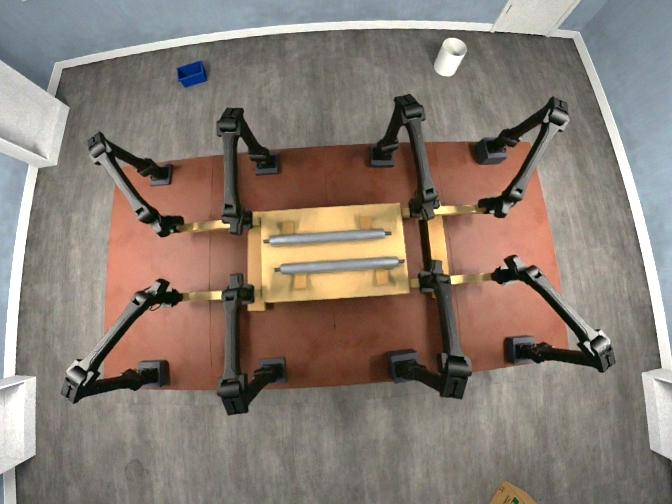

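Emit:
{"op": "move", "data": {
  "arm1": {"target": [0.8132, 0.1654, 0.9447, -0.078, -0.996, 0, 0.042], "speed": 0.05},
  "arm2": {"target": [0.4041, 0.1593, 0.9297, -0.015, 0, -0.997, 0.082], "speed": 0.05},
  "arm3": {"target": [-0.5393, 0.1454, 0.9314, -0.083, -0.996, 0, 0.013], "speed": 0.05},
  "arm4": {"target": [-0.9699, 0.1699, 0.9393, -0.041, 0, -0.996, 0.076], "speed": 0.05},
  "arm5": {"target": [-0.9634, -0.1815, 0.9308, -0.045, -0.001, -0.996, -0.079], "speed": 0.05},
  "arm6": {"target": [-0.5385, -0.1845, 0.9266, -0.083, 0.996, -0.001, -0.014], "speed": 0.05},
  "arm7": {"target": [0.4048, -0.1753, 0.9267, -0.015, 0, -0.997, -0.081], "speed": 0.05},
  "arm8": {"target": [0.8138, -0.1997, 0.9350, -0.071, 0.997, 0, -0.044], "speed": 0.05},
  "cameras": []
}}

Scene clock: 435.10 s.
Joint torques (N m): arm1=[-3.6 -23.88 14.75 -0.08 -0.55 -0.18] | arm2=[-2.43 -22.01 10.09 1.1 -0.27 -0.18] | arm3=[-2.02 -19.25 13.81 0.03 -0.61 -0.09] | arm4=[-1.61 -22.18 10.63 1.47 -0.02 -0.13] | arm5=[0.62 -24 8.85 1.09 0.59 -0.05] | arm6=[1.85 -19.96 13.74 0.7 0.87 0.22] | arm7=[2.08 -19.19 12.26 0.81 0.57 0.37] | arm8=[2.26 -18.26 17.62 -0.5 0.59 0.25]
Heat: arm1: hottest joint3_rad 48 °C; arm2: hottest joint3_rad 51 °C; arm3: hottest joint3_rad 39 °C; arm4: hottest joint3_rad 50 °C; arm5: hottest joint2_rad 48 °C; arm6: hottest joint3_rad 49 °C; arm7: hottest joint3_rad 48 °C; arm8: hottest joint3_rad 54 °C.
move: arm1 off_target; arm2 off_target; arm3 off_target; arm4 off_target; arm5 off_target; arm6 off_target; arm7 off_target; arm8 off_target
Joint velocities: within noise
arm1.joint_positions: joint1_rad=-0.584 joint2_rad=+1.828 joint3_rad=+1.509 joint4_rad=-1.187 joint5_rad=+0.001 joint6_rad=+0.991 gripper_m=+0.04502
arm1.joint_status: not commanded
arm1.hand: x=+0.8412 y=+0.1790 z=+0.8826 quat_wxyz=(-0.023, -1.000, -0.009, +0.016) (m; scene frame)
arm1.hand_target: x=+0.8157 y=+0.1692 z=+0.9445 quat_wxyz=(-0.077, -0.996, +0.000, +0.044) (m; scene frame)
arm1.hand_status: off_target (0.069 m and 7.0 deg from the pose sent, 0.092 m and 7.8 deg at the start)
arm2.joint_positions: joint1_rad=+0.009 joint2_rad=+1.609 joint3_rad=+1.307 joint4_rad=-1.245 joint5_rad=-0.020 joint6_rad=-1.522 gripper_m=+0.04461
arm2.joint_status: not commanded
arm2.hand: x=+0.4123 y=+0.1745 z=+0.8749 quat_wxyz=(-0.011, +0.001, -1.000, +0.012) (m; scene frame)
arm2.hand_target: x=+0.4043 y=+0.1621 z=+0.9289 quat_wxyz=(-0.014, +0.000, -0.997, +0.082) (m; scene frame)
arm2.hand_status: off_target (0.057 m and 8.1 deg from the pose sent, 0.076 m and 8.3 deg at the start)
arm3.joint_positions: joint1_rad=-0.357 joint2_rad=+1.724 joint3_rad=+1.240 joint4_rad=-1.028 joint5_rad=-0.008 joint6_rad=+1.263 gripper_m=+0.04565
arm3.joint_status: not commanded
arm3.hand: x=-0.5251 y=+0.1790 z=+0.8829 quat_wxyz=(-0.022, -1.000, -0.001, +0.002) (m; scene frame)
arm3.hand_target: x=-0.5384 y=+0.1491 z=+0.9324 quat_wxyz=(-0.083, -0.996, -0.001, +0.014) (m; scene frame)
arm3.hand_status: off_target (0.061 m and 7.2 deg from the pose sent, 0.082 m and 8.3 deg at the start)
arm4.joint_positions: joint1_rad=+0.383 joint2_rad=+1.693 joint3_rad=+1.306 joint4_rad=-1.161 joint5_rad=-0.031 joint6_rad=-1.228 gripper_m=+0.04528
arm4.joint_status: not commanded
arm4.hand: x=-0.9688 y=+0.1887 z=+0.8824 quat_wxyz=(-0.015, +0.000, -1.000, +0.005) (m; scene frame)
arm4.hand_target: x=-0.9707 y=+0.1725 z=+0.9384 quat_wxyz=(-0.040, +0.000, -0.996, +0.076) (m; scene frame)
arm4.hand_status: off_target (0.060 m and 8.7 deg from the pose sent, 0.075 m and 9.0 deg at the start)
arm5.joint_positions: joint1_rad=-0.405 joint2_rad=+1.692 joint3_rad=+1.181 joint4_rad=-1.005 joint5_rad=+0.015 joint6_rad=+1.207 gripper_m=+0.04339
arm5.joint_status: not commanded
arm5.hand: x=-0.9702 y=-0.2018 z=+0.8780 quat_wxyz=(-0.014, -0.002, -1.000, -0.017) (m; scene frame)
arm5.hand_target: x=-0.9643 y=-0.1835 z=+0.9301 quat_wxyz=(-0.044, -0.001, -0.996, -0.079) (m; scene frame)
arm5.hand_status: off_target (0.057 m and 8.0 deg from the pose sent, 0.070 m and 8.7 deg at the start)
arm6.joint_positions: joint1_rad=+0.351 joint2_rad=+1.591 joint3_rad=+1.222 joint4_rad=-1.162 joint5_rad=+0.006 joint6_rad=-1.262 gripper_m=+0.04434
arm6.joint_status: not commanded
arm6.hand: x=-0.5247 y=-0.2084 z=+0.8802 quat_wxyz=(-0.022, +1.000, -0.002, -0.006) (m; scene frame)
arm6.hand_target: x=-0.5376 y=-0.1876 z=+0.9271 quat_wxyz=(-0.083, +0.996, -0.002, -0.015) (m; scene frame)
arm6.hand_status: off_target (0.054 m and 7.1 deg from the pose sent, 0.076 m and 8.0 deg at the start)
arm7.joint_positions: joint1_rad=-0.040 joint2_rad=+1.572 joint3_rad=+1.220 joint4_rad=-1.197 joint5_rad=+0.016 joint6_rad=+1.511 gripper_m=+0.04479
arm7.joint_status: not commanded
arm7.hand: x=+0.4130 y=-0.1972 z=+0.8771 quat_wxyz=(-0.007, +0.003, -1.000, -0.012) (m; scene frame)
arm7.hand_target: x=+0.4048 y=-0.1783 z=+0.9266 quat_wxyz=(-0.013, +0.000, -0.997, -0.081) (m; scene frame)
arm7.hand_status: off_target (0.055 m and 7.9 deg from the pose sent, 0.073 m and 7.9 deg at the start)
arm8.joint_positions: joint1_rad=+0.644 joint2_rad=+1.740 joint3_rad=+1.464 joint4_rad=-1.237 joint5_rad=-0.010 joint6_rad=-0.955 gripper_m=+0.04515
arm8.joint_status: not commanded
arm8.hand: x=+0.8395 y=-0.2147 z=+0.8741 quat_wxyz=(-0.016, +1.000, -0.002, -0.018) (m; scene frame)
arm8.hand_target: x=+0.8167 y=-0.2036 z=+0.9349 quat_wxyz=(-0.070, +0.996, -0.001, -0.046) (m; scene frame)
arm8.hand_status: off_target (0.068 m and 7.0 deg from the pose sent, 0.089 m and 7.7 deg at the start)
pictures: none
No camera images: "cameras" was empty.

Emit:
{"op": "move", "data": {
  "arm1": {"target": [0.7637, 0.1692, 0.9405, -0.077, -0.996, 0, 0.044], "speed": 0.05},
  "arm2": {"target": [0.3523, 0.1621, 0.9249, -0.014, 0, -0.997, 0.082], "speed": 0.05},
  "arm3": {"target": [-0.5904, 0.1491, 0.9284, -0.083, -0.996, -0.001, 0.014], "speed": 0.05},
  "arm4": {"target": [-1.0227, 0.1725, 0.9344, -0.040, 0, -0.996, 0.076], "speed": 0.05},
  "arm5": {"target": [-1.0163, -0.1835, 0.9261, -0.044, -0.001, -0.996, -0.079], "speed": 0.05},
  "arm6": {"target": [-0.5896, -0.1876, 0.9231, -0.083, 0.996, -0.002, -0.015], "speed": 0.05},
  "arm7": {"target": [0.3528, -0.1783, 0.9226, -0.013, 0, -0.997, -0.081], "speed": 0.05},
  "arm8": {"target": [0.7647, -0.2036, 0.9309, -0.070, 0.996, -0.001, -0.046], "speed": 0.05},
  "cameras": ["cam_high"]
}}

Scene clock: 439.47 s.
Joint torques (N m): arm1=[-3.66 -24.29 14.58 0.21 -0.75 -0.2] | arm2=[-2.67 -21.66 9.5 1.21 -0.4 -0.19] | arm3=[-2.08 -19.37 13.81 -0.16 -0.84 -0.09] | arm4=[-1.96 -21.66 10.09 1.28 -0.03 -0.16] | arm5=[0.73 -23.3 8.51 0.79 0.64 -0.07] | arm6=[2.37 -20.42 13.49 0.68 1.21 0.3] | arm7=[1.85 -18.84 11.84 0.66 0.45 0.37] | arm8=[2.43 -18.84 17.22 -0.49 0.74 0.29]
Heat: arm1: hottest joint3_rad 48 °C; arm2: hottest joint3_rad 51 °C; arm3: hottest joint3_rad 39 °C; arm4: hottest joint3_rad 49 °C; arm5: hottest joint2_rad 47 °C; arm6: hottest joint3_rad 48 °C; arm7: hottest joint3_rad 49 °C; arm8: hottest joint3_rad 55 °C.
move: arm1 off_target; arm2 off_target; arm3 off_target; arm4 off_target; arm5 off_target; arm6 off_target; arm7 off_target; arm8 off_target
Joint velocities: within noise
arm1.joint_positions: joint1_rad=-0.655 joint2_rad=+1.892 joint3_rad=+1.603 joint4_rad=-1.211 joint5_rad=-0.003 joint6_rad=+0.920 gripper_m=+0.04502
arm1.joint_status: not commanded
arm1.hand: x=+0.7928 y=+0.1791 z=+0.8830 quat_wxyz=(-0.026, -0.999, -0.009, +0.019) (m; scene frame)
arm1.hand_target: x=+0.7662 y=+0.1725 z=+0.9406 quat_wxyz=(-0.077, -0.996, -0.001, +0.046) (m; scene frame)
arm1.hand_status: off_target (0.065 m and 6.6 deg from the pose sent, 0.097 m and 7.0 deg at the start)
arm2.joint_positions: joint1_rad=-0.099 joint2_rad=+1.606 joint3_rad=+1.303 joint4_rad=-1.238 joint5_rad=-0.034 joint6_rad=-1.632 gripper_m=+0.04459
arm2.joint_status: not commanded
arm2.hand: x=+0.3632 y=+0.1742 z=+0.8747 quat_wxyz=(-0.016, +0.002, -1.000, +0.016) (m; scene frame)
arm2.hand_target: x=+0.3528 y=+0.1643 z=+0.9242 quat_wxyz=(-0.013, +0.000, -0.997, +0.082) (m; scene frame)
arm2.hand_status: off_target (0.053 m and 7.6 deg from the pose sent, 0.079 m and 8.0 deg at the start)
arm3.joint_positions: joint1_rad=-0.451 joint2_rad=+1.758 joint3_rad=+1.285 joint4_rad=-1.029 joint5_rad=-0.017 joint6_rad=+1.168 gripper_m=+0.04565
arm3.joint_status: not commanded
arm3.hand: x=-0.5743 y=+0.1790 z=+0.8823 quat_wxyz=(-0.028, -1.000, -0.001, +0.002) (m; scene frame)
arm3.hand_target: x=-0.5894 y=+0.1523 z=+0.9294 quat_wxyz=(-0.083, -0.996, -0.001, +0.015) (m; scene frame)
arm3.hand_status: off_target (0.057 m and 6.5 deg from the pose sent, 0.085 m and 7.2 deg at the start)
arm4.joint_positions: joint1_rad=+0.282 joint2_rad=+1.658 joint3_rad=+1.254 joint4_rad=-1.138 joint5_rad=-0.046 joint6_rad=-1.328 gripper_m=+0.04528
arm4.joint_status: not commanded
arm4.hand: x=-1.0170 y=+0.1884 z=+0.8804 quat_wxyz=(-0.023, +0.001, -1.000, +0.007) (m; scene frame)
arm4.hand_target: x=-1.0230 y=+0.1746 z=+0.9332 quat_wxyz=(-0.039, +0.000, -0.996, +0.076) (m; scene frame)
arm4.hand_status: off_target (0.057 m and 8.1 deg from the pose sent, 0.077 m and 8.6 deg at the start)
arm5.joint_positions: joint1_rad=-0.300 joint2_rad=+1.657 joint3_rad=+1.126 joint4_rad=-0.978 joint5_rad=+0.033 joint6_rad=+1.313 gripper_m=+0.04339
arm5.joint_status: not commanded
arm5.hand: x=-1.0193 y=-0.2009 z=+0.8756 quat_wxyz=(-0.021, -0.003, -1.000, -0.020) (m; scene frame)
arm5.hand_target: x=-1.0168 y=-0.1851 z=+0.9249 quat_wxyz=(-0.043, -0.001, -0.996, -0.079) (m; scene frame)
arm5.hand_status: off_target (0.053 m and 7.3 deg from the pose sent, 0.069 m and 7.9 deg at the start)
arm6.joint_positions: joint1_rad=+0.449 joint2_rad=+1.631 joint3_rad=+1.266 joint4_rad=-1.162 joint5_rad=+0.012 joint6_rad=-1.164 gripper_m=+0.04435
arm6.joint_status: not commanded
arm6.hand: x=-0.5730 y=-0.2083 z=+0.8788 quat_wxyz=(-0.025, +1.000, -0.001, -0.006) (m; scene frame)
arm6.hand_target: x=-0.5886 y=-0.1904 z=+0.9236 quat_wxyz=(-0.083, +0.996, -0.003, -0.017) (m; scene frame)
arm6.hand_status: off_target (0.052 m and 6.8 deg from the pose sent, 0.080 m and 7.1 deg at the start)
arm7.joint_positions: joint1_rad=+0.076 joint2_rad=+1.568 joint3_rad=+1.214 joint4_rad=-1.188 joint5_rad=+0.033 joint6_rad=+1.626 gripper_m=+0.04476
arm7.joint_status: not commanded
arm7.hand: x=+0.3634 y=-0.1969 z=+0.8767 quat_wxyz=(-0.014, +0.003, -1.000, -0.017) (m; scene frame)
arm7.hand_target: x=+0.3531 y=-0.1807 z=+0.9226 quat_wxyz=(-0.011, +0.000, -0.997, -0.081) (m; scene frame)
arm7.hand_status: off_target (0.051 m and 7.4 deg from the pose sent, 0.078 m and 7.9 deg at the start)
arm8.joint_positions: joint1_rad=+0.716 joint2_rad=+1.809 joint3_rad=+1.560 joint4_rad=-1.251 joint5_rad=-0.005 joint6_rad=-0.884 gripper_m=+0.04515
arm8.joint_status: not commanded
arm8.hand: x=+0.7905 y=-0.2138 z=+0.8737 quat_wxyz=(-0.020, +1.000, -0.002, -0.021) (m; scene frame)
arm8.hand_target: x=+0.7673 y=-0.2069 z=+0.9309 quat_wxyz=(-0.070, +0.996, -0.001, -0.048) (m; scene frame)
arm8.hand_status: off_target (0.064 m and 6.4 deg from the pose sent, 0.095 m and 7.0 deg at the start)
pictures: cam_high

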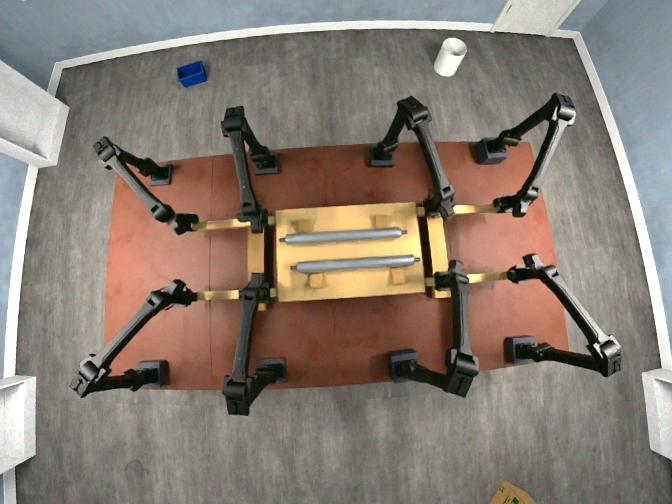

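Emit:
{"op": "wait", "data": {
  "seconds": 0,
  "cameras": ["arm2_cam_wrist", "arm3_cam_wrist", "arm6_cam_wrist", "arm7_cam_wrist"]
}}

Scene clock: 441.13 s.
Joint torques (N m): arm1=[-3.9 -24.23 14.58 0.16 -0.76 -0.19] | arm2=[-2.67 -21.66 9.51 1.21 -0.39 -0.19] | arm3=[-2.08 -19.37 13.82 -0.16 -0.84 -0.1] | arm4=[-1.96 -21.66 10.1 1.28 -0.02 -0.16] | arm5=[0.85 -23.47 8.53 0.76 0.63 -0.06] | arm6=[2.26 -20.48 13.49 0.68 1.22 0.29] | arm7=[2.02 -19.02 11.84 0.77 0.46 0.36] | arm8=[2.43 -18.84 17.21 -0.49 0.74 0.28]
Heat: arm1: hottest joint3_rad 48 °C; arm2: hottest joint3_rad 51 °C; arm3: hottest joint3_rad 39 °C; arm4: hottest joint3_rad 48 °C; arm5: hottest joint2_rad 47 °C; arm6: hottest joint3_rad 48 °C; arm7: hottest joint3_rad 49 °C; arm8: hottest joint3_rad 55 °C.
Joint velocities: within noise
arm1.joint_positions: joint1_rad=-0.655 joint2_rad=+1.892 joint3_rad=+1.603 joint4_rad=-1.211 joint5_rad=-0.003 joint6_rad=+0.920 gripper_m=+0.04502
arm1.joint_status: not commanded
arm1.hand: x=+0.7928 y=+0.1791 z=+0.8830 quat_wxyz=(-0.026, -0.999, -0.009, +0.019) (m; scene frame)
arm1.hand_target: x=+0.7662 y=+0.1725 z=+0.9406 quat_wxyz=(-0.077, -0.996, -0.001, +0.046) (m; scene frame)
arm1.hand_status: off_target (0.065 m and 6.6 deg from the pose sent, 0.097 m and 7.0 deg at the start)
arm2.joint_positions: joint1_rad=-0.099 joint2_rad=+1.606 joint3_rad=+1.303 joint4_rad=-1.238 joint5_rad=-0.034 joint6_rad=-1.632 gripper_m=+0.04459
arm2.joint_status: not commanded
arm2.hand: x=+0.3632 y=+0.1742 z=+0.8747 quat_wxyz=(-0.016, +0.002, -1.000, +0.016) (m; scene frame)
arm2.hand_target: x=+0.3528 y=+0.1643 z=+0.9242 quat_wxyz=(-0.013, +0.000, -0.997, +0.082) (m; scene frame)
arm2.hand_status: off_target (0.053 m and 7.6 deg from the pose sent, 0.079 m and 8.0 deg at the start)
arm3.joint_positions: joint1_rad=-0.451 joint2_rad=+1.758 joint3_rad=+1.285 joint4_rad=-1.029 joint5_rad=-0.017 joint6_rad=+1.168 gripper_m=+0.04565
arm3.joint_status: not commanded
arm3.hand: x=-0.5743 y=+0.1790 z=+0.8823 quat_wxyz=(-0.028, -1.000, -0.002, +0.002) (m; scene frame)
arm3.hand_target: x=-0.5894 y=+0.1523 z=+0.9294 quat_wxyz=(-0.083, -0.996, -0.002, +0.015) (m; scene frame)
arm3.hand_status: off_target (0.057 m and 6.5 deg from the pose sent, 0.085 m and 7.2 deg at the start)
arm4.joint_positions: joint1_rad=+0.282 joint2_rad=+1.658 joint3_rad=+1.254 joint4_rad=-1.138 joint5_rad=-0.047 joint6_rad=-1.328 gripper_m=+0.04528
arm4.joint_status: not commanded
arm4.hand: x=-1.0169 y=+0.1884 z=+0.8804 quat_wxyz=(-0.023, +0.001, -1.000, +0.007) (m; scene frame)
arm4.hand_target: x=-1.0229 y=+0.1746 z=+0.9332 quat_wxyz=(-0.039, +0.000, -0.996, +0.076) (m; scene frame)
arm4.hand_status: off_target (0.057 m and 8.1 deg from the pose sent, 0.077 m and 8.6 deg at the start)
arm5.joint_positions: joint1_rad=-0.300 joint2_rad=+1.657 joint3_rad=+1.126 joint4_rad=-0.978 joint5_rad=+0.033 joint6_rad=+1.313 gripper_m=+0.04339
arm5.joint_status: not commanded
arm5.hand: x=-1.0193 y=-0.2009 z=+0.8756 quat_wxyz=(-0.021, -0.003, -1.000, -0.020) (m; scene frame)
arm5.hand_target: x=-1.0168 y=-0.1851 z=+0.9249 quat_wxyz=(-0.043, -0.001, -0.996, -0.079) (m; scene frame)
arm5.hand_status: off_target (0.053 m and 7.3 deg from the pose sent, 0.069 m and 7.9 deg at the start)
arm6.joint_positions: joint1_rad=+0.449 joint2_rad=+1.631 joint3_rad=+1.266 joint4_rad=-1.162 joint5_rad=+0.012 joint6_rad=-1.164 gripper_m=+0.04435
arm6.joint_status: not commanded
arm6.hand: x=-0.5730 y=-0.2083 z=+0.8788 quat_wxyz=(-0.025, +1.000, -0.001, -0.006) (m; scene frame)
arm6.hand_target: x=-0.5886 y=-0.1904 z=+0.9236 quat_wxyz=(-0.083, +0.996, -0.003, -0.017) (m; scene frame)
arm6.hand_status: off_target (0.052 m and 6.8 deg from the pose sent, 0.080 m and 7.1 deg at the start)
arm7.joint_positions: joint1_rad=+0.076 joint2_rad=+1.568 joint3_rad=+1.214 joint4_rad=-1.188 joint5_rad=+0.033 joint6_rad=+1.626 gripper_m=+0.04476
arm7.joint_status: not commanded
arm7.hand: x=+0.3634 y=-0.1969 z=+0.8767 quat_wxyz=(-0.014, +0.003, -1.000, -0.017) (m; scene frame)
arm7.hand_target: x=+0.3531 y=-0.1807 z=+0.9226 quat_wxyz=(-0.011, +0.000, -0.997, -0.081) (m; scene frame)
arm7.hand_status: off_target (0.051 m and 7.4 deg from the pose sent, 0.078 m and 7.9 deg at the start)
arm8.joint_positions: joint1_rad=+0.716 joint2_rad=+1.809 joint3_rad=+1.560 joint4_rad=-1.251 joint5_rad=-0.005 joint6_rad=-0.884 gripper_m=+0.04515
arm8.joint_status: not commanded
arm8.hand: x=+0.7905 y=-0.2138 z=+0.8737 quat_wxyz=(-0.020, +1.000, -0.002, -0.021) (m; scene frame)
arm8.hand_target: x=+0.7673 y=-0.2069 z=+0.9309 quat_wxyz=(-0.070, +0.996, -0.001, -0.048) (m; scene frame)
arm8.hand_status: off_target (0.064 m and 6.4 deg from the pose sent, 0.095 m and 7.0 deg at the start)
pictures: arm2_cam_wrist, arm3_cam_wrist, arm6_cam_wrist, arm7_cam_wrist
camera_calibration:
arm2_cam_wrist: T_world_to_cam=[[0.00325692, -0.999586, 0.028574, 0.148421], [-0.825381, 0.013445, 0.564415, -0.195488], [-0.564566, -0.0254227, -0.824996, 1.05698], [0, 0, 0, 1]] pos_world=[0.434902, 0.177859, 0.978103]
arm3_cam_wrist: T_world_to_cam=[[-0.0123311, 0.998592, -0.0515915, -0.140114], [0.823385, 0.0394153, 0.566112, -0.0286057], [0.567349, -0.0354989, -0.822712, 1.18292], [0, 0, 0, 1]] pos_world=[-0.6493, 0.183036, 0.982164]
arm6_cam_wrist: T_world_to_cam=[[0.0248611, 0.998736, 0.0436789, 0.185838], [0.821783, -0.0452972, 0.567997, -0.0331965], [0.569258, 0.0217736, -0.821871, 1.18098], [0, 0, 0, 1]] pos_world=[-0.649623, -0.212821, 0.981354]
arm7_cam_wrist: T_world_to_cam=[[0.0137755, -0.999663, -0.0219932, -0.183195], [-0.829117, -0.0237142, 0.558572, -0.188059], [-0.558905, 0.0105404, -0.829165, 1.05892], [0, 0, 0, 1]] pos_world=[0.438434, -0.198754, 0.97903]

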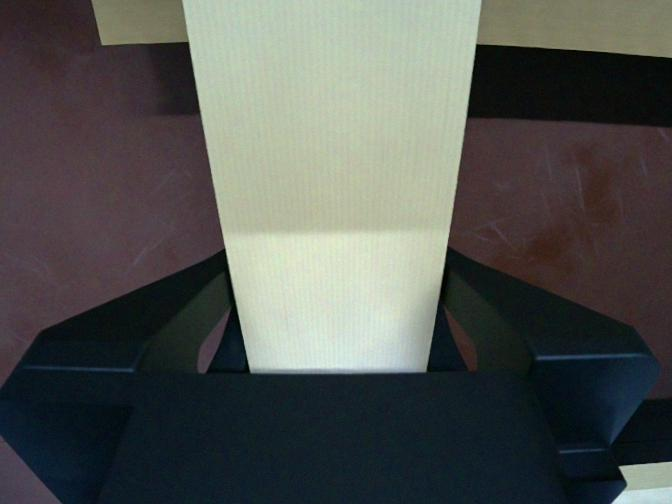

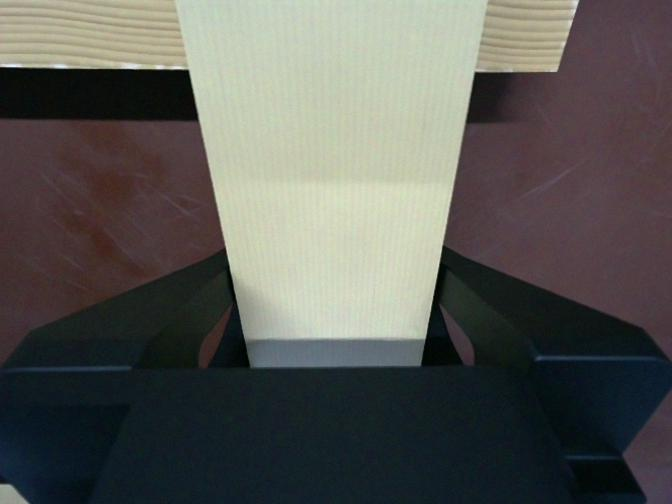

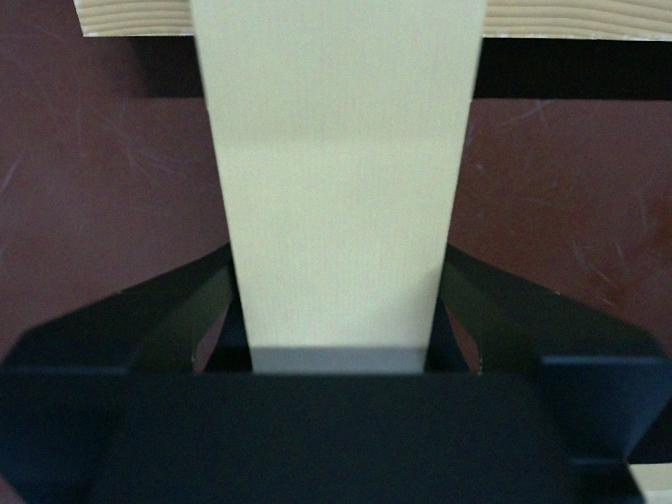

